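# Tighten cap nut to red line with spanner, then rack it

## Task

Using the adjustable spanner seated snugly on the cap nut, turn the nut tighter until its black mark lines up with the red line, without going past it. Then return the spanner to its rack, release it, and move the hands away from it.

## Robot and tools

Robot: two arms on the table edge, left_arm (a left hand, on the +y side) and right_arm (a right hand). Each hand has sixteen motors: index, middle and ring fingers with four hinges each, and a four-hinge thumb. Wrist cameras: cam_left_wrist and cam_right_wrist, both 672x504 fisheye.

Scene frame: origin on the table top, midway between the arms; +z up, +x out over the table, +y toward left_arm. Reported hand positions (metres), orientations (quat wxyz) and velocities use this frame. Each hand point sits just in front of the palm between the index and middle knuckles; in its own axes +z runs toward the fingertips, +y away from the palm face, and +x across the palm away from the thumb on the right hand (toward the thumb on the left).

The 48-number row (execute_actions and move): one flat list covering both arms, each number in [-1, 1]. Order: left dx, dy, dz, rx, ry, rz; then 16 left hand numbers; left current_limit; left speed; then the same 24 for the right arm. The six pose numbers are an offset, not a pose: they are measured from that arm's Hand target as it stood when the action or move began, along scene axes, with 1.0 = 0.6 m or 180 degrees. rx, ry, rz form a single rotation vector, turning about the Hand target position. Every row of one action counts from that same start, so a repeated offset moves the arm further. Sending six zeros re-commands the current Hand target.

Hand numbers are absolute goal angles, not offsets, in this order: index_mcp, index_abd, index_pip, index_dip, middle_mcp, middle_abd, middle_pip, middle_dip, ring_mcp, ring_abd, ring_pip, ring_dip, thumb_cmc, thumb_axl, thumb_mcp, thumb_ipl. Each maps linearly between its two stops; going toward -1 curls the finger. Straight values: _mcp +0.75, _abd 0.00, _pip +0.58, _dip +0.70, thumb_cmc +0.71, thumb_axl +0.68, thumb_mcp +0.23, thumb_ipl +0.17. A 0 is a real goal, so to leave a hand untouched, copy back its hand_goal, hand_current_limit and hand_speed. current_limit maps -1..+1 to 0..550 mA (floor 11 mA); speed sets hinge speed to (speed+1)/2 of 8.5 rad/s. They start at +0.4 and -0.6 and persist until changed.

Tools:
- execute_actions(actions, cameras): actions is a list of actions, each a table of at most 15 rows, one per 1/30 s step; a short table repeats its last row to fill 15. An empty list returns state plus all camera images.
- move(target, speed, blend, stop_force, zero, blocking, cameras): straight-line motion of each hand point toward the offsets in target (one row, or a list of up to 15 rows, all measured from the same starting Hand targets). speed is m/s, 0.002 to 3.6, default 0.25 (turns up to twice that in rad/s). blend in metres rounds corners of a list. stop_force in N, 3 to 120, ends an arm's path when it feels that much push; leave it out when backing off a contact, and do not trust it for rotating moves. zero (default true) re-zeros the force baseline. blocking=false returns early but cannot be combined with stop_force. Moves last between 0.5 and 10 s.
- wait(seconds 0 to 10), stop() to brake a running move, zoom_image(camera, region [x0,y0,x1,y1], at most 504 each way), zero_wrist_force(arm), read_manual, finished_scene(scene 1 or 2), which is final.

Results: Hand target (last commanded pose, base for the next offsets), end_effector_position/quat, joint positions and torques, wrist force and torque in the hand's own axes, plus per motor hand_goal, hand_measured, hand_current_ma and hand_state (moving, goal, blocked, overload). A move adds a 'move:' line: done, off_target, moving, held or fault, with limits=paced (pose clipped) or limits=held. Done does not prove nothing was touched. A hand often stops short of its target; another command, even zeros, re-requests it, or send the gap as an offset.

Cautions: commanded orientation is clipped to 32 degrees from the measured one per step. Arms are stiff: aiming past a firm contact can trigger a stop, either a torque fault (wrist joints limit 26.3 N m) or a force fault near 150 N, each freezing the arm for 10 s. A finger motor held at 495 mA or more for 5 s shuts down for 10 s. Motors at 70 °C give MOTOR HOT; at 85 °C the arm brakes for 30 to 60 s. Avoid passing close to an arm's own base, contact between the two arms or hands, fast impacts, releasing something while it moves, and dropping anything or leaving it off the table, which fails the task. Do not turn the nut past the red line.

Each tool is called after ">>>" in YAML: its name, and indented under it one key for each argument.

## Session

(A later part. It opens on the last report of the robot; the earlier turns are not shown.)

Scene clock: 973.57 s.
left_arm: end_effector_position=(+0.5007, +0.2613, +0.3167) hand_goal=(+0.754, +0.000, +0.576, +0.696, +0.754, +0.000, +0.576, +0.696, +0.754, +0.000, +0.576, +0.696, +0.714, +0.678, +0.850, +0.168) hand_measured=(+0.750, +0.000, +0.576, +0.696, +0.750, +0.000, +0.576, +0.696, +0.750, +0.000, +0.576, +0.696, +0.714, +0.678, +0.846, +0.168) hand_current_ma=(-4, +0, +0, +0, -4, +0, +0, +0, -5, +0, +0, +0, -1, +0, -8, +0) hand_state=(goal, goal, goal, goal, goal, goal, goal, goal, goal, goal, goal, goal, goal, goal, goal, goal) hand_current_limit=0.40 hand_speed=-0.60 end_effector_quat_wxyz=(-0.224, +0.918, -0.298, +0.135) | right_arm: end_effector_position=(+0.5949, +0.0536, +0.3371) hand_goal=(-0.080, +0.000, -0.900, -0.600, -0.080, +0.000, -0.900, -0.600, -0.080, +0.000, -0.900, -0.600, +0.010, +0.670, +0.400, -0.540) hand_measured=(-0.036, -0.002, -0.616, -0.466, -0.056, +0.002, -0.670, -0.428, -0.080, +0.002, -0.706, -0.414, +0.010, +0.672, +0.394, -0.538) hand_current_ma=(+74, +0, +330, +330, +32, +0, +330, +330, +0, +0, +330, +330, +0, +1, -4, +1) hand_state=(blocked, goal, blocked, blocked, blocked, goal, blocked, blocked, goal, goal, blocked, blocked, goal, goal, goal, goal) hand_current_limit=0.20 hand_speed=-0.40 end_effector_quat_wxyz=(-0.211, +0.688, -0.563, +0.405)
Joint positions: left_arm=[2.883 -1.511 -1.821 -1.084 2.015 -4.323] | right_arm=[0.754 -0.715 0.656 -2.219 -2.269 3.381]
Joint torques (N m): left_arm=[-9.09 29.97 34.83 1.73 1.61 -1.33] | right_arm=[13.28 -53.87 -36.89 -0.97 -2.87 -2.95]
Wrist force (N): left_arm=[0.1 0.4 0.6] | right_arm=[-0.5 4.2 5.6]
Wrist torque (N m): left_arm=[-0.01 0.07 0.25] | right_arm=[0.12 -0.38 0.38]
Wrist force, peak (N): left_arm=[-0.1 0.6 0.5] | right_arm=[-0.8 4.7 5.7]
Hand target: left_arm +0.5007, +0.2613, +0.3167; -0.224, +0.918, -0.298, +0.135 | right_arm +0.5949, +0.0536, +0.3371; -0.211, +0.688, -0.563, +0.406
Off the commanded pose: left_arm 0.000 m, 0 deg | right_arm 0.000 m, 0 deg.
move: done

>>> move:
  target:
    - [0,0,0,0,0,0,0.754,0,0.576,0.696,0.754,0,0.576,0.696,0.754,0,0.576,0.696,0.714,0.678,0.85,0.168,0.4,-0.6,0,-0.0008,-0.0108,0.01667,0,0,-0.08,0,-0.90,-0.60,-0.08,0,-0.90,-0.60,-0.08,0,-0.90,-0.60,0.01,0.67,0.4,-0.54,0.2,-0.4]
  speed: 0.04
  cameras: ["cam_left_wrist"]

>>> zoom_image:
  camera: "cam_left_wrist"
  region: [60, 265, 100, 305]

>>> move:
  target:
    - [0,0,0,0,0,0,0.754,0,0.576,0.696,0.754,0,0.576,0.696,0.754,0,0.576,0.696,0.714,0.678,0.85,0.168,0.4,-0.6,0,0,0,0,0,0,-0.08,0,-0.90,-0.60,-0.08,0,-0.90,-0.60,-0.08,0,-0.90,-0.60,0.12,0.70,0.2,-0.46,0.2,-0.4]

>>> move:
  target:
    - [0,0,0,0,0,0,0.754,0,0.576,0.696,0.754,0,0.576,0.696,0.754,0,0.576,0.696,0.714,0.678,0.85,0.168,0.4,-0.6,0,0,0,0,0,0,-0.08,0,-0.90,-0.60,-0.08,0,-0.90,-0.60,-0.08,0,-0.90,-0.60,0.12,0.70,-0.06,-0.47,0.72,-0.7]
  cameras: ["cam_left_wrist"]

>>> zoom_image:
  camera: "cam_left_wrist"
  region: [40, 240, 120, 320]

>>> move:
  target:
    - [0,0,0,0,0,0,0.754,0,0.576,0.696,0.754,0,0.576,0.696,0.754,0,0.576,0.696,0.714,0.678,0.85,0.168,0.4,-0.6,0,0,0,0,0,0,-0.08,0,-0.90,-0.60,-0.08,0,-0.90,-0.60,-0.08,0,-0.90,-0.60,0.26,0.84,-0.06,-0.47,0.75,-0.85]
  cameras: ["cam_left_wrist"]

>>> zoom_image:
  camera: "cam_left_wrist"
  region: [40, 240, 120, 320]

>>> move:
  target:
    - [0,0,0,0,0,0,0.754,0,0.576,0.696,0.754,0,0.576,0.696,0.754,0,0.576,0.696,0.714,0.678,0.85,0.168,0.4,-0.6,0,0,0,0,0,0,-0.08,0,-0.90,-0.60,-0.08,0,-0.90,-0.60,-0.08,0,-0.90,-0.60,0.34,0.92,-0.07,-0.46,0.75,-0.85]
  cameras: ["cam_left_wrist"]

>>> zoom_image:
  camera: "cam_left_wrist"
  region: [40, 240, 120, 320]

Scene clock: 978.40 s.
left_arm: end_effector_position=(+0.5007, +0.2613, +0.3167) hand_goal=(+0.754, +0.000, +0.576, +0.696, +0.754, +0.000, +0.576, +0.696, +0.754, +0.000, +0.576, +0.696, +0.714, +0.678, +0.850, +0.168) hand_measured=(+0.750, +0.000, +0.576, +0.696, +0.750, +0.000, +0.576, +0.696, +0.750, +0.000, +0.576, +0.696, +0.714, +0.678, +0.846, +0.168) hand_current_ma=(-4, +0, +0, +0, -4, +0, +0, +0, -5, +0, +0, +0, -1, +0, -8, +0) hand_state=(goal, goal, goal, goal, goal, goal, goal, goal, goal, goal, goal, goal, goal, goal, goal, goal) hand_current_limit=0.40 hand_speed=-0.60 end_effector_quat_wxyz=(-0.224, +0.918, -0.298, +0.135) | right_arm: end_effector_position=(+0.5949, +0.0531, +0.3307) hand_goal=(-0.080, +0.000, -0.900, -0.600, -0.080, +0.000, -0.900, -0.600, -0.080, +0.000, -0.900, -0.600, +0.010, +0.670, +0.400, -0.540) hand_measured=(-0.038, -0.002, -0.616, -0.466, -0.056, +0.002, -0.670, -0.428, -0.080, +0.002, -0.706, -0.414, +0.010, +0.672, +0.394, -0.538) hand_current_ma=(+72, +0, +330, +330, +30, +0, +330, +330, +0, +0, +330, +330, +0, +1, -4, +1) hand_state=(blocked, goal, blocked, blocked, blocked, goal, blocked, blocked, goal, goal, blocked, blocked, goal, goal, goal, goal) hand_current_limit=0.20 hand_speed=-0.40 end_effector_quat_wxyz=(-0.228, +0.683, -0.574, +0.391)
Joint positions: left_arm=[2.883 -1.511 -1.821 -1.084 2.015 -4.323] | right_arm=[0.743 -0.743 0.722 -2.276 -2.232 3.404]
Joint torques (N m): left_arm=[-9.43 29.78 34.15 1.61 1.73 -1.29] | right_arm=[-13.4 -78.6 -19.1 -6.95 0.03 2.14]
Wrist force (N): left_arm=[-0.1 0.5 0.6] | right_arm=[-1.1 5.6 6.3]
Wrist torque (N m): left_arm=[0.00 0.09 0.22] | right_arm=[0.16 -0.23 0.01]
Wrist force, peak (N): left_arm=[0.9 0.5 0.4] | right_arm=[-1.2 6.0 6.5]
Hand target: left_arm +0.5007, +0.2613, +0.3167; -0.224, +0.918, -0.298, +0.135 | right_arm +0.5949, +0.0531, +0.3307; -0.228, +0.683, -0.574, +0.391
Off the commanded pose: left_arm 0.000 m, 0 deg | right_arm 0.000 m, 0 deg.
move: done
camera_calibration:
cam_left_wrist: T_world_to_cam=[[-0.276121, 0.939053, 0.204782, -0.199568], [0.346082, -0.101631, 0.932684, -0.487547], [0.896652, 0.328405, -0.296927, -0.310926], [0, 0, 0, 1]] pos_world=[0.392419, 0.239965, 0.403273]
Images, in order (width x height): cam_left_wrist 672x504.

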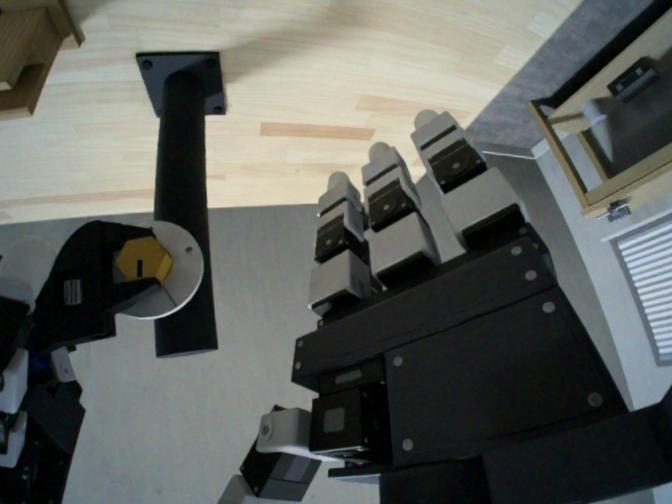

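Scaled by 12.600 from the camera's 672x504 image, which has a finer 960x720 frame.

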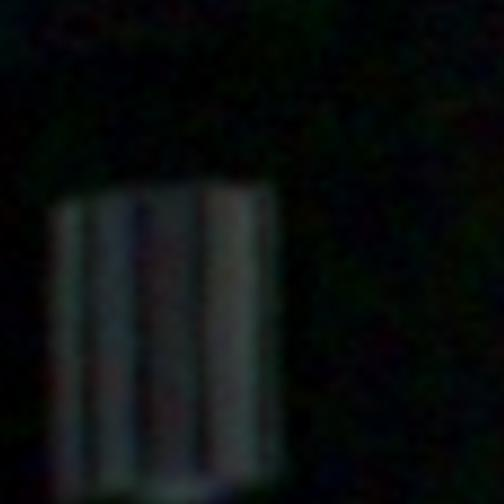

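Scene clock: 978.90 s.
left_arm: end_effector_position=(+0.5007, +0.2613, +0.3167) hand_goal=(+0.754, +0.000, +0.576, +0.696, +0.754, +0.000, +0.576, +0.696, +0.754, +0.000, +0.576, +0.696, +0.714, +0.678, +0.850, +0.168) hand_measured=(+0.750, +0.000, +0.576, +0.696, +0.750, +0.000, +0.576, +0.696, +0.750, +0.000, +0.576, +0.696, +0.714, +0.678, +0.846, +0.168) hand_current_ma=(-4, +0, +0, +0, -4, +0, +0, +0, -5, +0, +0, +0, -1, +0, -8, +0) hand_state=(goal, goal, goal, goal, goal, goal, goal, goal, goal, goal, goal, goal, goal, goal, goal, goal) hand_current_limit=0.40 hand_speed=-0.60 end_effector_quat_wxyz=(-0.224, +0.918, -0.298, +0.135) | right_arm: end_effector_position=(+0.5949, +0.0531, +0.3307) hand_goal=(-0.080, +0.000, -0.900, -0.600, -0.080, +0.000, -0.900, -0.600, -0.080, +0.000, -0.900, -0.600, +0.120, +0.700, +0.200, -0.460) hand_measured=(-0.038, -0.002, -0.616, -0.466, -0.056, +0.002, -0.670, -0.428, -0.080, +0.002, -0.706, -0.414, +0.110, +0.698, +0.200, -0.462) hand_current_ma=(+72, +0, +330, +330, +30, +0, +330, +330, +0, +0, +330, +330, -8, -1, +0, -1) hand_state=(blocked, goal, blocked, blocked, blocked, goal, blocked, blocked, goal, goal, blocked, blocked, goal, goal, goal, goal) hand_current_limit=0.20 hand_speed=-0.40 end_effector_quat_wxyz=(-0.228, +0.683, -0.574, +0.391)
Joint positions: left_arm=[2.883 -1.511 -1.821 -1.084 2.015 -4.323] | right_arm=[0.743 -0.743 0.723 -2.276 -2.232 3.404]
Joint torques (N m): left_arm=[-9.39 30.36 34.8 1.43 1.7 -1.28] | right_arm=[-13.07 -78.82 -18.22 -6.77 -0.01 2.15]
Wrist force (N): left_arm=[0.0 0.5 0.7] | right_arm=[-1.4 5.5 6.3]
Wrist torque (N m): left_arm=[-0.02 0.09 0.23] | right_arm=[0.15 -0.19 -0.01]
Wrist force, peak (N): left_arm=[0.0 0.5 0.7] | right_arm=[-1.5 6.0 6.5]
Hand target: left_arm +0.5007, +0.2613, +0.3167; -0.224, +0.918, -0.298, +0.135 | right_arm +0.5949, +0.0531, +0.3307; -0.228, +0.683, -0.574, +0.391
Off the commanded pose: left_arm 0.000 m, 0 deg | right_arm 0.000 m, 0 deg.
move: done

Scene clock: 979.43 s.
left_arm: end_effector_position=(+0.5007, +0.2613, +0.3167) hand_goal=(+0.754, +0.000, +0.576, +0.696, +0.754, +0.000, +0.576, +0.696, +0.754, +0.000, +0.576, +0.696, +0.714, +0.678, +0.850, +0.168) hand_measured=(+0.750, +0.000, +0.576, +0.696, +0.750, +0.000, +0.576, +0.696, +0.750, +0.000, +0.576, +0.696, +0.714, +0.678, +0.846, +0.168) hand_current_ma=(-4, +0, +0, +0, -4, +0, +0, +0, -5, +0, +0, +0, -1, +0, -8, +0) hand_state=(goal, goal, goal, goal, goal, goal, goal, goal, goal, goal, goal, goal, goal, goal, goal, goal) hand_current_limit=0.40 hand_speed=-0.60 end_effector_quat_wxyz=(-0.224, +0.918, -0.298, +0.135) | right_arm: end_effector_position=(+0.5949, +0.0531, +0.3307) hand_goal=(-0.080, +0.000, -0.900, -0.600, -0.080, +0.000, -0.900, -0.600, -0.080, +0.000, -0.900, -0.600, +0.120, +0.700, -0.060, -0.470) hand_measured=(-0.038, -0.002, -0.616, -0.466, -0.056, +0.002, -0.670, -0.428, -0.082, +0.002, -0.706, -0.414, +0.110, +0.698, -0.004, -0.460) hand_current_ma=(+73, +0, +473, +397, +30, +0, +473, +473, +0, +0, +473, +473, -8, -1, +156, +12) hand_state=(blocked, goal, blocked, blocked, blocked, goal, blocked, blocked, goal, goal, blocked, blocked, goal, goal, blocked, goal) hand_current_limit=0.72 hand_speed=-0.70 end_effector_quat_wxyz=(-0.229, +0.683, -0.574, +0.391)
Joint positions: left_arm=[2.883 -1.511 -1.821 -1.084 2.015 -4.323] | right_arm=[0.743 -0.743 0.723 -2.276 -2.232 3.404]
Joint torques (N m): left_arm=[-9.85 31.11 34.05 1.38 1.6 -1.46] | right_arm=[-12.61 -77.36 -18.79 -6.49 -0.02 1.89]
Wrist force (N): left_arm=[0.1 0.5 0.6] | right_arm=[-1.2 5.0 5.3]
Wrist torque (N m): left_arm=[0.00 0.08 0.23] | right_arm=[0.17 -0.29 0.06]
Wrist force, peak (N): left_arm=[-0.5 0.5 0.6] | right_arm=[-1.2 5.8 6.4]
Hand target: left_arm +0.5007, +0.2613, +0.3167; -0.224, +0.918, -0.298, +0.135 | right_arm +0.5949, +0.0531, +0.3307; -0.228, +0.683, -0.574, +0.391
Off the commanded pose: left_arm 0.000 m, 0 deg | right_arm 0.000 m, 0 deg.
move: done
camera_calibration:
cam_left_wrist: T_world_to_cam=[[-0.276121, 0.939053, 0.204782, -0.199568], [0.346082, -0.101631, 0.932684, -0.487547], [0.896652, 0.328405, -0.296927, -0.310926], [0, 0, 0, 1]] pos_world=[0.392419, 0.239965, 0.403273]
Images, in order (width x height): cam_left_wrist 672x504.

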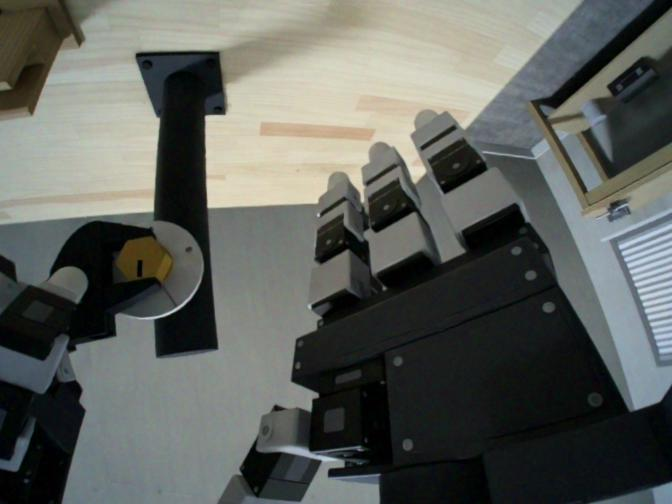

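Scaled by 6.300 from the camera's 672x504 image, which has a finer 960x720 frame.

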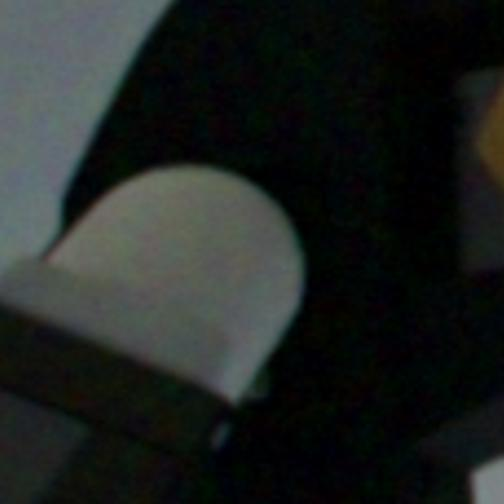

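Scene clock: 979.93 s.
left_arm: end_effector_position=(+0.5007, +0.2613, +0.3167) hand_goal=(+0.754, +0.000, +0.576, +0.696, +0.754, +0.000, +0.576, +0.696, +0.754, +0.000, +0.576, +0.696, +0.714, +0.678, +0.850, +0.168) hand_measured=(+0.750, +0.000, +0.576, +0.696, +0.750, +0.000, +0.576, +0.696, +0.750, +0.000, +0.576, +0.696, +0.714, +0.678, +0.846, +0.168) hand_current_ma=(-4, +0, +0, +0, -4, +0, +0, +0, -5, +0, +0, +0, -1, +0, -8, +0) hand_state=(goal, goal, goal, goal, goal, goal, goal, goal, goal, goal, goal, goal, goal, goal, goal, goal) hand_current_limit=0.40 hand_speed=-0.60 end_effector_quat_wxyz=(-0.224, +0.918, -0.298, +0.135) | right_arm: end_effector_position=(+0.5949, +0.0531, +0.3307) hand_goal=(-0.080, +0.000, -0.900, -0.600, -0.080, +0.000, -0.900, -0.600, -0.080, +0.000, -0.900, -0.600, +0.260, +0.840, -0.060, -0.470) hand_measured=(-0.036, -0.002, -0.616, -0.466, -0.056, +0.002, -0.670, -0.428, -0.082, +0.002, -0.706, -0.414, +0.126, +0.742, -0.004, -0.454) hand_current_ma=(+76, +0, +481, +397, +30, +0, +481, +481, -1, +0, +481, +481, -408, -324, +155, +21) hand_state=(blocked, goal, blocked, blocked, blocked, goal, blocked, blocked, goal, goal, blocked, blocked, blocked, blocked, blocked, goal) hand_current_limit=0.75 hand_speed=-0.85 end_effector_quat_wxyz=(-0.229, +0.683, -0.574, +0.391)
Joint positions: left_arm=[2.883 -1.511 -1.821 -1.084 2.015 -4.323] | right_arm=[0.743 -0.743 0.723 -2.276 -2.232 3.404]
Joint torques (N m): left_arm=[-10.26 31.32 34.95 1.47 1.73 -1.34] | right_arm=[-12.67 -75.79 -18.47 -5.72 -0.09 1.86]
Wrist force (N): left_arm=[0.2 0.1 0.4] | right_arm=[-1.1 5.7 6.3]
Wrist torque (N m): left_arm=[-0.03 0.06 0.26] | right_arm=[0.18 -0.23 0.02]
Wrist force, peak (N): left_arm=[0.1 0.2 0.8] | right_arm=[-1.3 6.1 6.3]
Hand target: left_arm +0.5007, +0.2613, +0.3167; -0.224, +0.918, -0.298, +0.135 | right_arm +0.5949, +0.0531, +0.3307; -0.228, +0.683, -0.574, +0.391
Off the commanded pose: left_arm 0.000 m, 0 deg | right_arm 0.000 m, 0 deg.
move: done
camera_calibration:
cam_left_wrist: T_world_to_cam=[[-0.276121, 0.939053, 0.204782, -0.199568], [0.346082, -0.101631, 0.932684, -0.487547], [0.896652, 0.328405, -0.296927, -0.310926], [0, 0, 0, 1]] pos_world=[0.392419, 0.239965, 0.403273]
Images, in order (width x height): cam_left_wrist 672x504.

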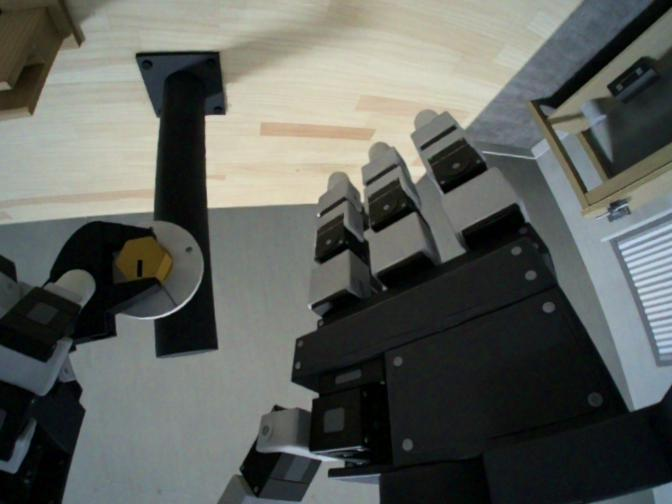

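Scaled by 6.300 from the camera's 672x504 image, which has a finer 960x720 frame.

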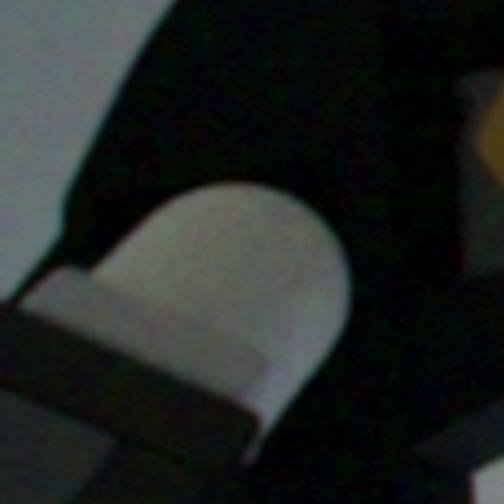

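Scene clock: 980.43 s.
left_arm: end_effector_position=(+0.5007, +0.2613, +0.3167) hand_goal=(+0.754, +0.000, +0.576, +0.696, +0.754, +0.000, +0.576, +0.696, +0.754, +0.000, +0.576, +0.696, +0.714, +0.678, +0.850, +0.168) hand_measured=(+0.750, +0.000, +0.576, +0.696, +0.750, +0.000, +0.576, +0.696, +0.750, +0.000, +0.576, +0.696, +0.714, +0.678, +0.846, +0.168) hand_current_ma=(-4, +0, +0, +0, -4, +0, +0, +0, -5, +0, +0, +0, -1, +0, -8, +0) hand_state=(goal, goal, goal, goal, goal, goal, goal, goal, goal, goal, goal, goal, goal, goal, goal, goal) hand_current_limit=0.40 hand_speed=-0.60 end_effector_quat_wxyz=(-0.224, +0.918, -0.298, +0.135) | right_arm: end_effector_position=(+0.5949, +0.0531, +0.3307) hand_goal=(-0.080, +0.000, -0.900, -0.600, -0.080, +0.000, -0.900, -0.600, -0.080, +0.000, -0.900, -0.600, +0.340, +0.920, -0.070, -0.460) hand_measured=(-0.036, -0.002, -0.616, -0.466, -0.056, +0.002, -0.670, -0.428, -0.082, +0.002, -0.706, -0.414, +0.126, +0.748, -0.006, -0.450) hand_current_ma=(+79, +0, +481, +397, +30, +0, +481, +481, -1, +0, +481, +481, -481, -481, +189, +10) hand_state=(blocked, goal, blocked, blocked, blocked, goal, blocked, blocked, goal, goal, blocked, blocked, blocked, blocked, blocked, goal) hand_current_limit=0.75 hand_speed=-0.85 end_effector_quat_wxyz=(-0.229, +0.683, -0.574, +0.391)
Joint positions: left_arm=[2.883 -1.511 -1.821 -1.084 2.015 -4.323] | right_arm=[0.743 -0.743 0.723 -2.276 -2.232 3.404]
Joint torques (N m): left_arm=[-9.08 31.03 34.24 1.57 1.83 -1.27] | right_arm=[-12.34 -73.84 -18.61 -4.95 -0.3 1.61]
Wrist force (N): left_arm=[0.2 0.6 0.4] | right_arm=[-1.4 5.9 6.3]
Wrist torque (N m): left_arm=[0.03 0.06 0.25] | right_arm=[0.20 -0.21 0.01]
Wrist force, peak (N): left_arm=[0.0 0.5 0.7] | right_arm=[-1.5 6.0 6.2]
Hand target: left_arm +0.5007, +0.2613, +0.3167; -0.224, +0.918, -0.298, +0.135 | right_arm +0.5949, +0.0531, +0.3307; -0.228, +0.683, -0.574, +0.391
Off the commanded pose: left_arm 0.000 m, 0 deg | right_arm 0.000 m, 0 deg.
move: done
camera_calibration:
cam_left_wrist: T_world_to_cam=[[-0.276121, 0.939053, 0.204782, -0.199568], [0.346082, -0.101631, 0.932684, -0.487547], [0.896652, 0.328405, -0.296927, -0.310926], [0, 0, 0, 1]] pos_world=[0.392419, 0.239965, 0.403273]
Images, in order (width x height): cam_left_wrist 672x504.

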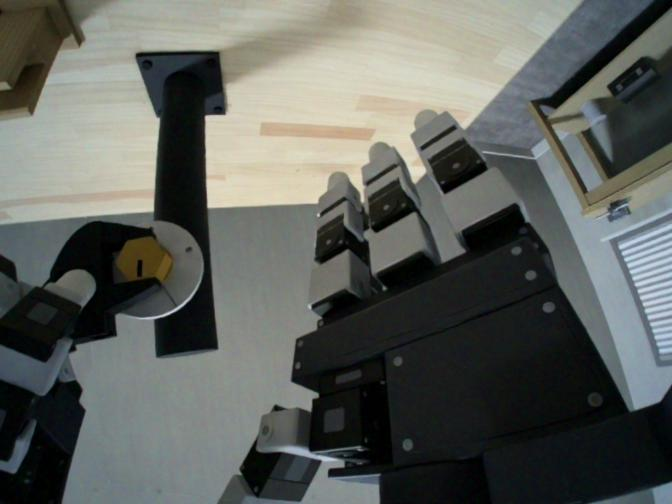

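Scaled by 6.300 from the camera's 672x504 image, which has a finer 960x720 frame.

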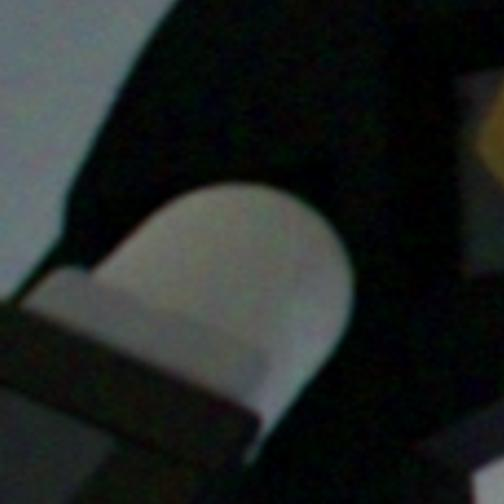

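>>> move:
  target:
    - [0,0,0,0,0,0,0.754,0,0.576,0.696,0.754,0,0.576,0.696,0.754,0,0.576,0.696,0.714,0.678,0.85,0.168,0.4,-0.6,0,0,0,0,0,0,-0.08,0,-0.90,-0.60,-0.08,0,-0.90,-0.60,-0.08,0,-0.90,-0.60,0.12,0.74,0.3,-0.46,0.2,-0.4]

>>> move:
  target:
    - [0,0,0,0,0,0,0.754,0,0.576,0.696,0.754,0,0.576,0.696,0.754,0,0.576,0.696,0.714,0.678,0.85,0.168,0.4,-0.6,0,0,0,0,0,0,-0.08,0,-0.90,-0.60,-0.08,0,-0.90,-0.60,-0.08,0,-0.90,-0.60,0.01,0.66,0.4,-0.54,0.2,-0.4]
  cameras: ["cam_left_wrist"]

>>> zoom_image:
  camera: "cam_left_wrist"
  region: [60, 265, 100, 305]

Scene clock: 982.00 s.
left_arm: end_effector_position=(+0.5007, +0.2613, +0.3167) hand_goal=(+0.754, +0.000, +0.576, +0.696, +0.754, +0.000, +0.576, +0.696, +0.754, +0.000, +0.576, +0.696, +0.714, +0.678, +0.850, +0.168) hand_measured=(+0.750, +0.000, +0.576, +0.696, +0.750, +0.000, +0.576, +0.696, +0.750, +0.000, +0.576, +0.696, +0.714, +0.678, +0.846, +0.168) hand_current_ma=(-4, +0, +0, +0, -4, +0, +0, +0, -5, +0, +0, +0, -1, +0, -8, +0) hand_state=(goal, goal, goal, goal, goal, goal, goal, goal, goal, goal, goal, goal, goal, goal, goal, goal) hand_current_limit=0.40 hand_speed=-0.60 end_effector_quat_wxyz=(-0.224, +0.918, -0.298, +0.135) | right_arm: end_effector_position=(+0.5949, +0.0531, +0.3307) hand_goal=(-0.080, +0.000, -0.900, -0.600, -0.080, +0.000, -0.900, -0.600, -0.080, +0.000, -0.900, -0.600, +0.120, +0.740, +0.300, -0.460) hand_measured=(-0.036, -0.002, -0.616, -0.466, -0.056, +0.002, -0.670, -0.428, -0.082, +0.002, -0.706, -0.414, +0.108, +0.738, +0.296, -0.458) hand_current_ma=(+79, +0, +330, +330, +30, +0, +330, +330, -1, +0, +330, +330, -9, -1, -3, +1) hand_state=(blocked, goal, blocked, blocked, blocked, goal, blocked, blocked, goal, goal, blocked, blocked, goal, goal, goal, goal) hand_current_limit=0.20 hand_speed=-0.40 end_effector_quat_wxyz=(-0.229, +0.683, -0.574, +0.391)
Joint positions: left_arm=[2.883 -1.511 -1.821 -1.084 2.015 -4.323] | right_arm=[0.743 -0.743 0.723 -2.276 -2.232 3.404]
Joint torques (N m): left_arm=[-8.8 30.28 34.6 1.37 1.73 -1.29] | right_arm=[-10.97 -67.4 -19.55 -2.85 -0.42 1.07]
Wrist force (N): left_arm=[0.0 0.2 0.7] | right_arm=[-1.4 5.7 6.0]
Wrist torque (N m): left_arm=[-0.05 0.08 0.24] | right_arm=[0.22 -0.19 0.00]
Wrist force, peak (N): left_arm=[0.4 0.3 0.8] | right_arm=[-1.3 6.1 6.4]
Hand target: left_arm +0.5007, +0.2613, +0.3167; -0.224, +0.918, -0.298, +0.135 | right_arm +0.5949, +0.0531, +0.3307; -0.228, +0.683, -0.574, +0.391
Off the commanded pose: left_arm 0.000 m, 0 deg | right_arm 0.000 m, 0 deg.
move: done

Scene clock: 982.50 s.
left_arm: end_effector_position=(+0.5007, +0.2613, +0.3167) hand_goal=(+0.754, +0.000, +0.576, +0.696, +0.754, +0.000, +0.576, +0.696, +0.754, +0.000, +0.576, +0.696, +0.714, +0.678, +0.850, +0.168) hand_measured=(+0.750, +0.000, +0.576, +0.696, +0.750, +0.000, +0.576, +0.696, +0.750, +0.000, +0.576, +0.696, +0.714, +0.678, +0.846, +0.168) hand_current_ma=(-4, +0, +0, +0, -4, +0, +0, +0, -5, +0, +0, +0, -1, +0, -8, +0) hand_state=(goal, goal, goal, goal, goal, goal, goal, goal, goal, goal, goal, goal, goal, goal, goal, goal) hand_current_limit=0.40 hand_speed=-0.60 end_effector_quat_wxyz=(-0.224, +0.918, -0.298, +0.135) | right_arm: end_effector_position=(+0.5949, +0.0531, +0.3307) hand_goal=(-0.080, +0.000, -0.900, -0.600, -0.080, +0.000, -0.900, -0.600, -0.080, +0.000, -0.900, -0.600, +0.010, +0.660, +0.400, -0.540) hand_measured=(-0.036, -0.002, -0.616, -0.466, -0.056, +0.002, -0.670, -0.428, -0.082, +0.002, -0.706, -0.414, +0.010, +0.662, +0.394, -0.538) hand_current_ma=(+79, +0, +330, +330, +30, +0, +330, +330, -1, +0, +330, +330, +0, +1, -5, +1) hand_state=(blocked, goal, blocked, blocked, blocked, goal, blocked, blocked, goal, goal, blocked, blocked, goal, goal, goal, goal) hand_current_limit=0.20 hand_speed=-0.40 end_effector_quat_wxyz=(-0.229, +0.683, -0.574, +0.391)
Joint positions: left_arm=[2.883 -1.511 -1.821 -1.084 2.015 -4.323] | right_arm=[0.743 -0.743 0.723 -2.276 -2.232 3.404]
Joint torques (N m): left_arm=[-9.44 31.1 34.63 1.46 1.68 -1.28] | right_arm=[-10.71 -65.33 -19.6 -2.09 -0.69 0.75]
Wrist force (N): left_arm=[-0.3 0.4 0.5] | right_arm=[-1.4 5.7 5.9]
Wrist torque (N m): left_arm=[-0.01 0.13 0.20] | right_arm=[0.22 -0.19 0.01]
Wrist force, peak (N): left_arm=[-0.1 0.4 0.7] | right_arm=[-1.3 5.7 6.3]
Hand target: left_arm +0.5007, +0.2613, +0.3167; -0.224, +0.918, -0.298, +0.135 | right_arm +0.5949, +0.0531, +0.3307; -0.228, +0.683, -0.574, +0.391
Off the commanded pose: left_arm 0.000 m, 0 deg | right_arm 0.000 m, 0 deg.
move: done
camera_calibration:
cam_left_wrist: T_world_to_cam=[[-0.276121, 0.939053, 0.204782, -0.199568], [0.346082, -0.101631, 0.932684, -0.487547], [0.896652, 0.328405, -0.296927, -0.310926], [0, 0, 0, 1]] pos_world=[0.392419, 0.239965, 0.403273]
Images, in order (width x height): cam_left_wrist 672x504.

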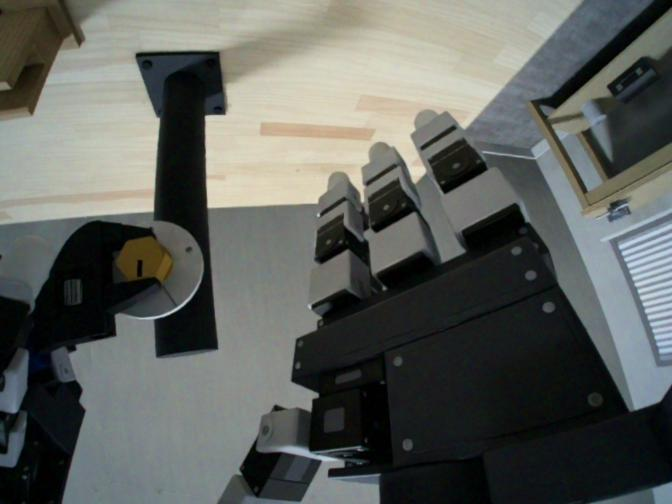

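Scaled by 12.600 from the camera's 672x504 image, which has a finer 960x720 frame.

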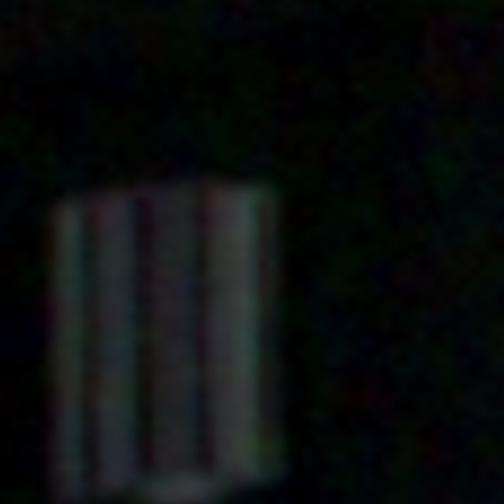

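>>> move:
  target:
    - [0,0,0,0,0,0,0.754,0,0.576,0.696,0.754,0,0.576,0.696,0.754,0,0.576,0.696,0.714,0.678,0.85,0.168,0.4,-0.6,0,0,0,0,0,0,-0.08,0,-0.90,-0.60,-0.08,0,-0.90,-0.60,-0.08,0,-0.90,-0.60,0.11,0.69,0.2,-0.46,0.2,-0.4]
    - [0,0,0,0,0,0,0.754,0,0.576,0.696,0.754,0,0.576,0.696,0.754,0,0.576,0.696,0.714,0.678,0.85,0.168,0.4,-0.6,0,0,0,0,0,0,-0.08,0,-0.90,-0.60,-0.08,0,-0.90,-0.60,-0.08,0,-0.90,-0.60,0.11,0.69,-0.2,-0.46,0.72,-0.7]
  cameras: ["cam_left_wrist"]

>>> zoom_image:
  camera: "cam_left_wrist"
  region: [60, 265, 100, 305]

>>> move:
  target:
    - [0,0,0,0,0,0,0.754,0,0.576,0.696,0.754,0,0.576,0.696,0.754,0,0.576,0.696,0.714,0.678,0.85,0.168,0.4,-0.6,0,0,0,0,0,0,-0.08,0,-0.90,-0.60,-0.08,0,-0.90,-0.60,-0.08,0,-0.90,-0.60,0.28,0.84,-0.2,-0.44,0.75,-0.85]
  cameras: ["cam_left_wrist"]

>>> zoom_image:
  camera: "cam_left_wrist"
  region: [40, 240, 120, 320]

>>> move:
  target:
    - [0,0,0,0,0,0,0.754,0,0.576,0.696,0.754,0,0.576,0.696,0.754,0,0.576,0.696,0.714,0.678,0.85,0.168,0.4,-0.6,0,0,0,0,0,0,-0.08,0,-0.90,-0.60,-0.08,0,-0.90,-0.60,-0.08,0,-0.90,-0.60,0.12,0.74,0.3,-0.46,0.2,-0.4]
    - [0,0,0,0,0,0,0.754,0,0.576,0.696,0.754,0,0.576,0.696,0.754,0,0.576,0.696,0.714,0.678,0.85,0.168,0.4,-0.6,0,0,0,0,0,0,-0.08,0,-0.90,-0.60,-0.08,0,-0.90,-0.60,-0.08,0,-0.90,-0.60,0.01,0.66,0.4,-0.54,0.2,-0.4]
  cameras: ["cam_left_wrist"]

>>> zoom_image:
  camera: "cam_left_wrist"
  region: [60, 265, 100, 305]

Scene clock: 990.17 s.
left_arm: end_effector_position=(+0.5007, +0.2613, +0.3167) hand_goal=(+0.754, +0.000, +0.576, +0.696, +0.754, +0.000, +0.576, +0.696, +0.754, +0.000, +0.576, +0.696, +0.714, +0.678, +0.850, +0.168) hand_measured=(+0.750, +0.000, +0.576, +0.696, +0.750, +0.000, +0.576, +0.696, +0.750, +0.000, +0.576, +0.696, +0.714, +0.678, +0.846, +0.168) hand_current_ma=(-4, +0, +0, +0, -4, +0, +0, +0, -5, +0, +0, +0, -1, +0, -8, +0) hand_state=(goal, goal, goal, goal, goal, goal, goal, goal, goal, goal, goal, goal, goal, goal, goal, goal) hand_current_limit=0.40 hand_speed=-0.60 end_effector_quat_wxyz=(-0.224, +0.918, -0.298, +0.135) | right_arm: end_effector_position=(+0.5949, +0.0531, +0.3307) hand_goal=(-0.080, +0.000, -0.900, -0.600, -0.080, +0.000, -0.900, -0.600, -0.080, +0.000, -0.900, -0.600, +0.110, +0.690, -0.200, -0.460) hand_measured=(-0.034, -0.002, -0.616, -0.466, -0.054, +0.002, -0.670, -0.428, -0.082, +0.002, -0.706, -0.414, +0.100, +0.690, -0.020, -0.446) hand_current_ma=(+81, +0, +473, +397, +33, +0, +473, +473, +0, +0, +473, +473, -7, +0, +473, +18) hand_state=(blocked, goal, blocked, blocked, blocked, goal, blocked, blocked, goal, goal, blocked, blocked, goal, goal, blocked, goal) hand_current_limit=0.72 hand_speed=-0.70 end_effector_quat_wxyz=(-0.228, +0.683, -0.574, +0.391)
Joint positions: left_arm=[2.883 -1.511 -1.821 -1.084 2.015 -4.323] | right_arm=[0.743 -0.743 0.723 -2.276 -2.232 3.404]
Joint torques (N m): left_arm=[-9.65 30.74 35.38 1.32 2 -1.23] | right_arm=[-5.79 -54.02 -21.95 -1.8 -1.53 -2.01]
Wrist force (N): left_arm=[0.1 0.4 0.4] | right_arm=[-0.7 3.1 2.4]
Wrist torque (N m): left_arm=[0.00 0.07 0.24] | right_arm=[0.21 -0.59 0.25]
Wrist force, peak (N): left_arm=[-0.1 0.4 0.9] | right_arm=[-1.5 5.8 6.3]
Hand target: left_arm +0.5007, +0.2613, +0.3167; -0.224, +0.918, -0.298, +0.135 | right_arm +0.5949, +0.0531, +0.3307; -0.228, +0.683, -0.574, +0.391
Off the commanded pose: left_arm 0.000 m, 0 deg | right_arm 0.000 m, 0 deg.
move: done
camera_calibration:
cam_left_wrist: T_world_to_cam=[[-0.276121, 0.939053, 0.204782, -0.199568], [0.346082, -0.101631, 0.932684, -0.487547], [0.896652, 0.328405, -0.296927, -0.310926], [0, 0, 0, 1]] pos_world=[0.392419, 0.239965, 0.403273]
Images, in order (width x height): cam_left_wrist 672x504.

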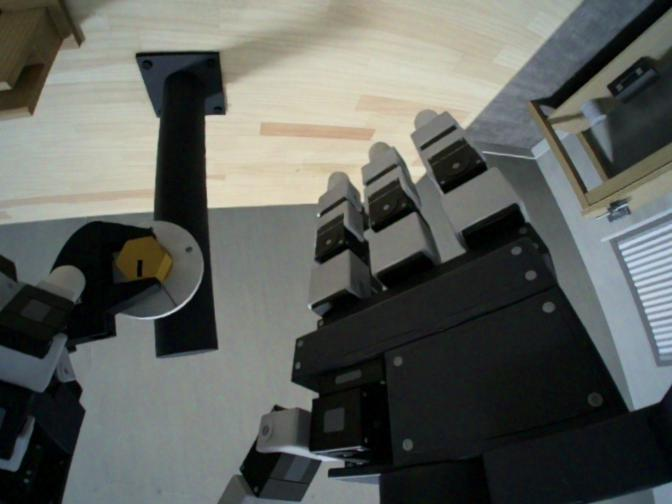

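Scaled by 12.600 from the camera's 672x504 image, which has a finer 960x720 frame.

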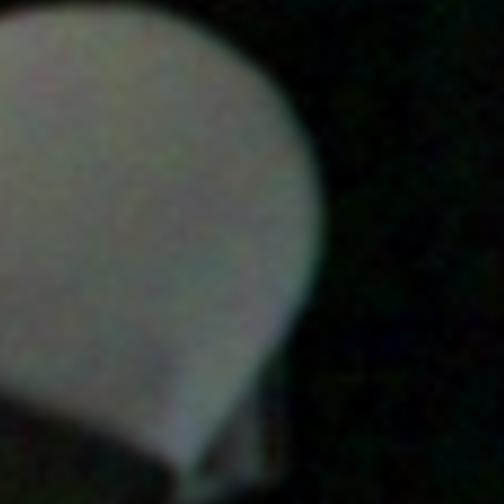

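Scene clock: 990.87 s.
left_arm: end_effector_position=(+0.5007, +0.2613, +0.3167) hand_goal=(+0.754, +0.000, +0.576, +0.696, +0.754, +0.000, +0.576, +0.696, +0.754, +0.000, +0.576, +0.696, +0.714, +0.678, +0.850, +0.168) hand_measured=(+0.750, +0.000, +0.576, +0.696, +0.750, +0.000, +0.576, +0.696, +0.750, +0.000, +0.576, +0.696, +0.714, +0.678, +0.846, +0.168) hand_current_ma=(-4, +0, +0, +0, -4, +0, +0, +0, -5, +0, +0, +0, -1, +0, -8, +0) hand_state=(goal, goal, goal, goal, goal, goal, goal, goal, goal, goal, goal, goal, goal, goal, goal, goal) hand_current_limit=0.40 hand_speed=-0.60 end_effector_quat_wxyz=(-0.224, +0.918, -0.298, +0.135) | right_arm: end_effector_position=(+0.5949, +0.0531, +0.3307) hand_goal=(-0.080, +0.000, -0.900, -0.600, -0.080, +0.000, -0.900, -0.600, -0.080, +0.000, -0.900, -0.600, +0.280, +0.840, -0.200, -0.440) hand_measured=(-0.030, +0.000, -0.616, -0.466, -0.050, +0.002, -0.670, -0.428, -0.078, +0.002, -0.706, -0.414, +0.102, +0.750, -0.034, -0.412) hand_current_ma=(+95, +0, +481, +397, +40, +1, +481, +481, +0, +0, +481, +481, -481, -286, +481, +57) hand_state=(blocked, goal, blocked, blocked, blocked, goal, blocked, blocked, goal, goal, blocked, blocked, blocked, blocked, blocked, blocked) hand_current_limit=0.75 hand_speed=-0.85 end_effector_quat_wxyz=(-0.228, +0.683, -0.574, +0.391)
Joint positions: left_arm=[2.883 -1.511 -1.821 -1.084 2.015 -4.323] | right_arm=[0.743 -0.743 0.723 -2.276 -2.232 3.404]
Joint torques (N m): left_arm=[-10.36 30.11 34.13 1.4 1.79 -1.33] | right_arm=[-5.14 -54.43 -22.11 -1.8 -1.49 -2.02]
Wrist force (N): left_arm=[0.0 0.5 0.7] | right_arm=[0.4 2.4 4.6]
Wrist torque (N m): left_arm=[-0.02 0.08 0.24] | right_arm=[0.12 -0.40 0.37]
Wrist force, peak (N): left_arm=[0.0 0.5 0.7] | right_arm=[-0.3 2.6 5.0]
Hand target: left_arm +0.5007, +0.2613, +0.3167; -0.224, +0.918, -0.298, +0.135 | right_arm +0.5949, +0.0531, +0.3307; -0.228, +0.683, -0.574, +0.391
Off the commanded pose: left_arm 0.000 m, 0 deg | right_arm 0.000 m, 0 deg.
move: done
camera_calibration:
cam_left_wrist: T_world_to_cam=[[-0.276121, 0.939053, 0.204782, -0.199568], [0.346082, -0.101631, 0.932684, -0.487547], [0.896652, 0.328405, -0.296927, -0.310926], [0, 0, 0, 1]] pos_world=[0.392419, 0.239965, 0.403273]
Images, in order (width x height): cam_left_wrist 672x504.

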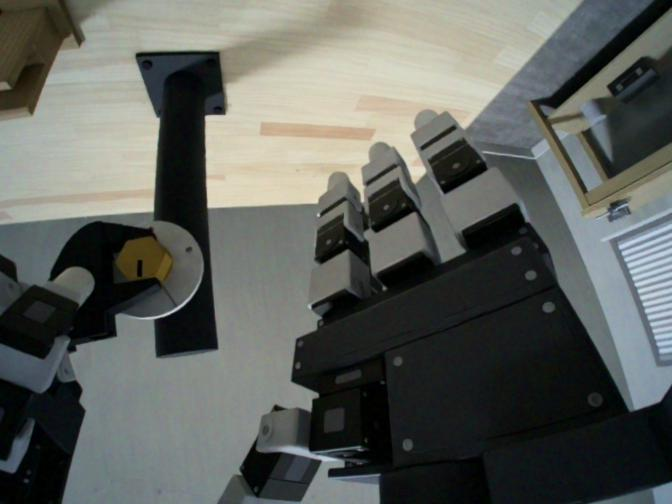

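Scaled by 6.300 from the camera's 672x504 image, which has a finer 960x720 frame.

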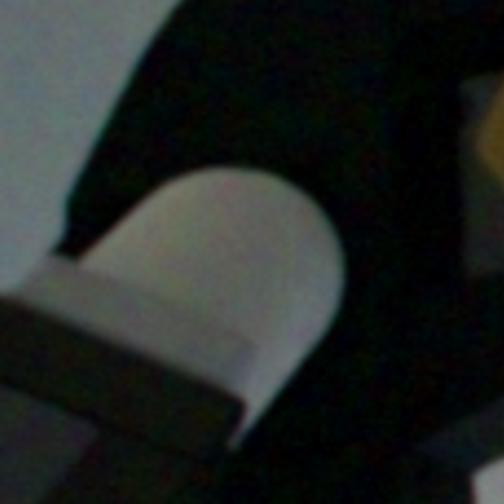

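Scene clock: 991.93 s.
left_arm: end_effector_position=(+0.5007, +0.2613, +0.3167) hand_goal=(+0.754, +0.000, +0.576, +0.696, +0.754, +0.000, +0.576, +0.696, +0.754, +0.000, +0.576, +0.696, +0.714, +0.678, +0.850, +0.168) hand_measured=(+0.750, +0.000, +0.576, +0.696, +0.750, +0.000, +0.576, +0.696, +0.750, +0.000, +0.576, +0.696, +0.714, +0.678, +0.846, +0.168) hand_current_ma=(-4, +0, +0, +0, -4, +0, +0, +0, -5, +0, +0, +0, -1, +0, -8, +0) hand_state=(goal, goal, goal, goal, goal, goal, goal, goal, goal, goal, goal, goal, goal, goal, goal, goal) hand_current_limit=0.40 hand_speed=-0.60 end_effector_quat_wxyz=(-0.224, +0.918, -0.298, +0.135) | right_arm: end_effector_position=(+0.5949, +0.0531, +0.3307) hand_goal=(-0.080, +0.000, -0.900, -0.600, -0.080, +0.000, -0.900, -0.600, -0.080, +0.000, -0.900, -0.600, +0.010, +0.660, +0.400, -0.540) hand_measured=(-0.034, +0.000, -0.616, -0.466, -0.054, +0.002, -0.670, -0.428, -0.078, +0.002, -0.706, -0.414, +0.010, +0.662, +0.394, -0.538) hand_current_ma=(+81, +0, +330, +330, +36, +1, +330, +330, +0, +0, +330, +330, +0, +1, -5, +1) hand_state=(blocked, goal, blocked, blocked, blocked, goal, blocked, blocked, goal, goal, blocked, blocked, goal, goal, goal, goal) hand_current_limit=0.20 hand_speed=-0.40 end_effector_quat_wxyz=(-0.228, +0.683, -0.574, +0.391)
Joint positions: left_arm=[2.883 -1.511 -1.821 -1.084 2.015 -4.323] | right_arm=[0.743 -0.743 0.723 -2.276 -2.232 3.404]
Joint torques (N m): left_arm=[-9.73 30.38 35.2 1.47 1.97 -1.42] | right_arm=[-4.44 -54.42 -22.55 -1.82 -1.52 -2.11]
Wrist force (N): left_arm=[0.1 0.4 0.6] | right_arm=[-0.9 4.2 5.4]
Wrist torque (N m): left_arm=[-0.01 0.07 0.24] | right_arm=[0.21 -0.26 0.18]
Wrist force, peak (N): left_arm=[-0.1 0.5 0.8] | right_arm=[-0.9 4.1 5.7]
Hand target: left_arm +0.5007, +0.2613, +0.3167; -0.224, +0.918, -0.298, +0.135 | right_arm +0.5949, +0.0531, +0.3307; -0.228, +0.683, -0.574, +0.391
Off the commanded pose: left_arm 0.000 m, 0 deg | right_arm 0.000 m, 0 deg.
move: done
camera_calibration:
cam_left_wrist: T_world_to_cam=[[-0.276121, 0.939053, 0.204782, -0.199568], [0.346082, -0.101631, 0.932684, -0.487547], [0.896652, 0.328405, -0.296927, -0.310926], [0, 0, 0, 1]] pos_world=[0.392419, 0.239965, 0.403273]
Images, in order (width x height): cam_left_wrist 672x504.

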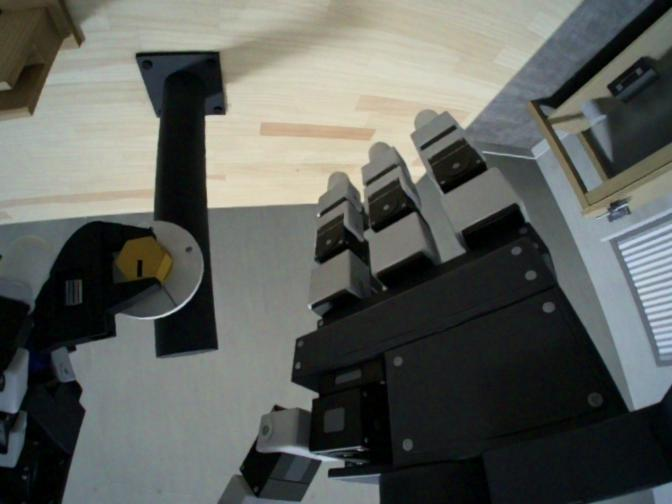

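Scaled by 12.600 from the camera's 672x504 image, which has a finer 960x720 frame.

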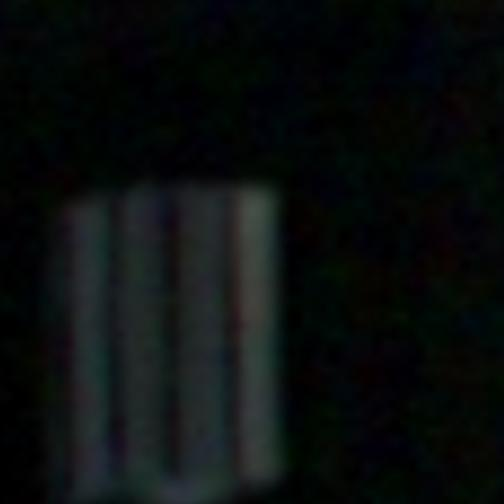

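>>> move:
  target:
    - [0,0,0,0,0,0,0.754,0,0.576,0.696,0.754,0,0.576,0.696,0.754,0,0.576,0.696,0.714,0.678,0.85,0.168,0.4,-0.6,0,0,0,0,0,0,-0.08,0,-0.90,-0.60,-0.08,0,-0.90,-0.60,-0.08,0,-0.90,-0.60,0.11,0.69,0.2,-0.46,0.2,-0.4]
    - [0,0,0,0,0,0,0.754,0,0.576,0.696,0.754,0,0.576,0.696,0.754,0,0.576,0.696,0.714,0.678,0.85,0.168,0.4,-0.6,0,0,0,0,0,0,-0.08,0,-0.90,-0.60,-0.08,0,-0.90,-0.60,-0.08,0,-0.90,-0.60,0.11,0.69,-0.2,-0.46,0.72,-0.7]
    - [0,0,0,0,0,0,0.754,0,0.576,0.696,0.754,0,0.576,0.696,0.754,0,0.576,0.696,0.714,0.678,0.85,0.168,0.4,-0.6,0,0,0,0,0,0,-0.08,0,-0.90,-0.60,-0.08,0,-0.90,-0.60,-0.08,0,-0.90,-0.60,0.28,0.84,-0.2,-0.44,0.75,-0.85]
    - [0,0,0,0,0,0,0.754,0,0.576,0.696,0.754,0,0.576,0.696,0.754,0,0.576,0.696,0.714,0.678,0.85,0.168,0.4,-0.6,0,0,0,0,0,0,-0.08,0,-0.90,-0.60,-0.08,0,-0.90,-0.60,-0.08,0,-0.90,-0.60,0.12,0.74,0.3,-0.46,0.2,-0.4]
    - [0,0,0,0,0,0,0.754,0,0.576,0.696,0.754,0,0.576,0.696,0.754,0,0.576,0.696,0.714,0.678,0.85,0.168,0.4,-0.6,0,0,0,0,0,0,-0.08,0,-0.90,-0.60,-0.08,0,-0.90,-0.60,-0.08,0,-0.90,-0.60,0.01,0.66,0.4,-0.54,0.2,-0.4]
  cameras: ["cam_left_wrist"]

>>> zoom_image:
  camera: "cam_left_wrist"
  region: [60, 265, 100, 305]

Scene clock: 995.47 s.
left_arm: end_effector_position=(+0.5007, +0.2613, +0.3167) hand_goal=(+0.754, +0.000, +0.576, +0.696, +0.754, +0.000, +0.576, +0.696, +0.754, +0.000, +0.576, +0.696, +0.714, +0.678, +0.850, +0.168) hand_measured=(+0.750, +0.000, +0.576, +0.696, +0.750, +0.000, +0.576, +0.696, +0.750, +0.000, +0.576, +0.696, +0.714, +0.678, +0.846, +0.168) hand_current_ma=(-4, +0, +0, +0, -4, +0, +0, +0, -5, +0, +0, +0, -1, +0, -8, +0) hand_state=(goal, goal, goal, goal, goal, goal, goal, goal, goal, goal, goal, goal, goal, goal, goal, goal) hand_current_limit=0.40 hand_speed=-0.60 end_effector_quat_wxyz=(-0.224, +0.918, -0.298, +0.135) | right_arm: end_effector_position=(+0.5949, +0.0531, +0.3307) hand_goal=(-0.080, +0.000, -0.900, -0.600, -0.080, +0.000, -0.900, -0.600, -0.080, +0.000, -0.900, -0.600, +0.010, +0.660, +0.400, -0.540) hand_measured=(-0.036, +0.000, -0.616, -0.466, -0.054, +0.002, -0.670, -0.428, -0.078, +0.002, -0.706, -0.414, +0.010, +0.662, +0.394, -0.538) hand_current_ma=(+78, +0, +330, +330, +34, +1, +330, +330, +0, +0, +330, +330, +0, +1, -5, +1) hand_state=(blocked, goal, blocked, blocked, blocked, goal, blocked, blocked, goal, goal, blocked, blocked, goal, goal, goal, goal) hand_current_limit=0.20 hand_speed=-0.40 end_effector_quat_wxyz=(-0.228, +0.683, -0.574, +0.391)
Joint positions: left_arm=[2.883 -1.511 -1.821 -1.084 2.015 -4.323] | right_arm=[0.743 -0.743 0.723 -2.276 -2.232 3.404]
Joint torques (N m): left_arm=[-10.29 30.47 34.12 1.46 2.14 -1.25] | right_arm=[-1.53 -55.67 -23.89 -1.78 -1.4 -2.09]
Wrist force (N): left_arm=[-0.1 0.3 0.4] | right_arm=[-0.6 3.3 5.5]
Wrist torque (N m): left_arm=[-0.01 0.10 0.23] | right_arm=[0.12 -0.32 0.26]
Wrist force, peak (N): left_arm=[0.0 0.3 0.9] | right_arm=[-1.1 3.8 5.8]
Hand target: left_arm +0.5007, +0.2613, +0.3167; -0.224, +0.918, -0.298, +0.135 | right_arm +0.5949, +0.0531, +0.3307; -0.228, +0.683, -0.574, +0.391
Off the commanded pose: left_arm 0.000 m, 0 deg | right_arm 0.000 m, 0 deg.
move: done
camera_calibration:
cam_left_wrist: T_world_to_cam=[[-0.276121, 0.939053, 0.204782, -0.199568], [0.346082, -0.101631, 0.932684, -0.487547], [0.896652, 0.328405, -0.296927, -0.310926], [0, 0, 0, 1]] pos_world=[0.392419, 0.239965, 0.403273]
Images, in order (width x height): cam_left_wrist 672x504.

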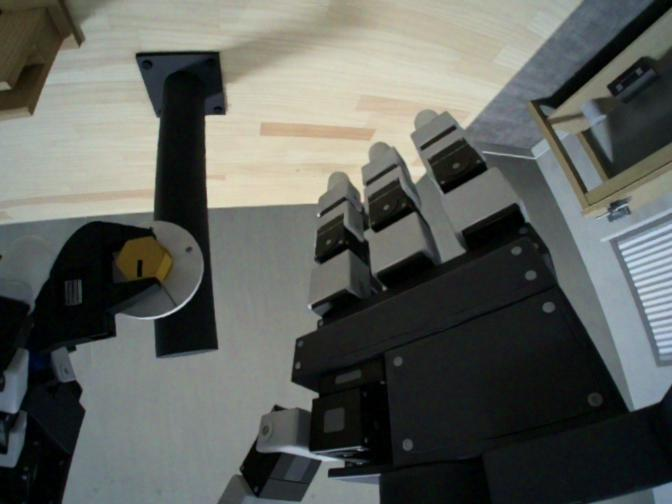

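Scaled by 12.600 from the camera's 672x504 image, which has a finer 960x720 frame.

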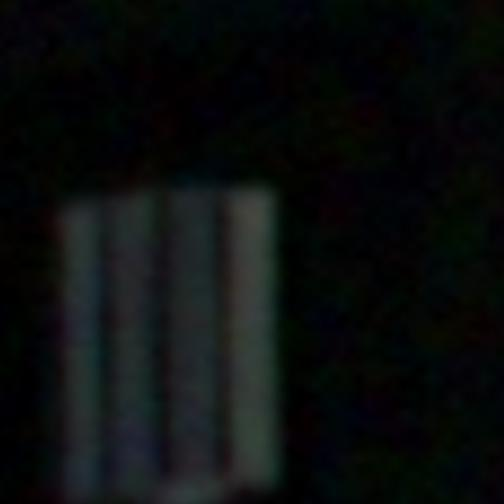

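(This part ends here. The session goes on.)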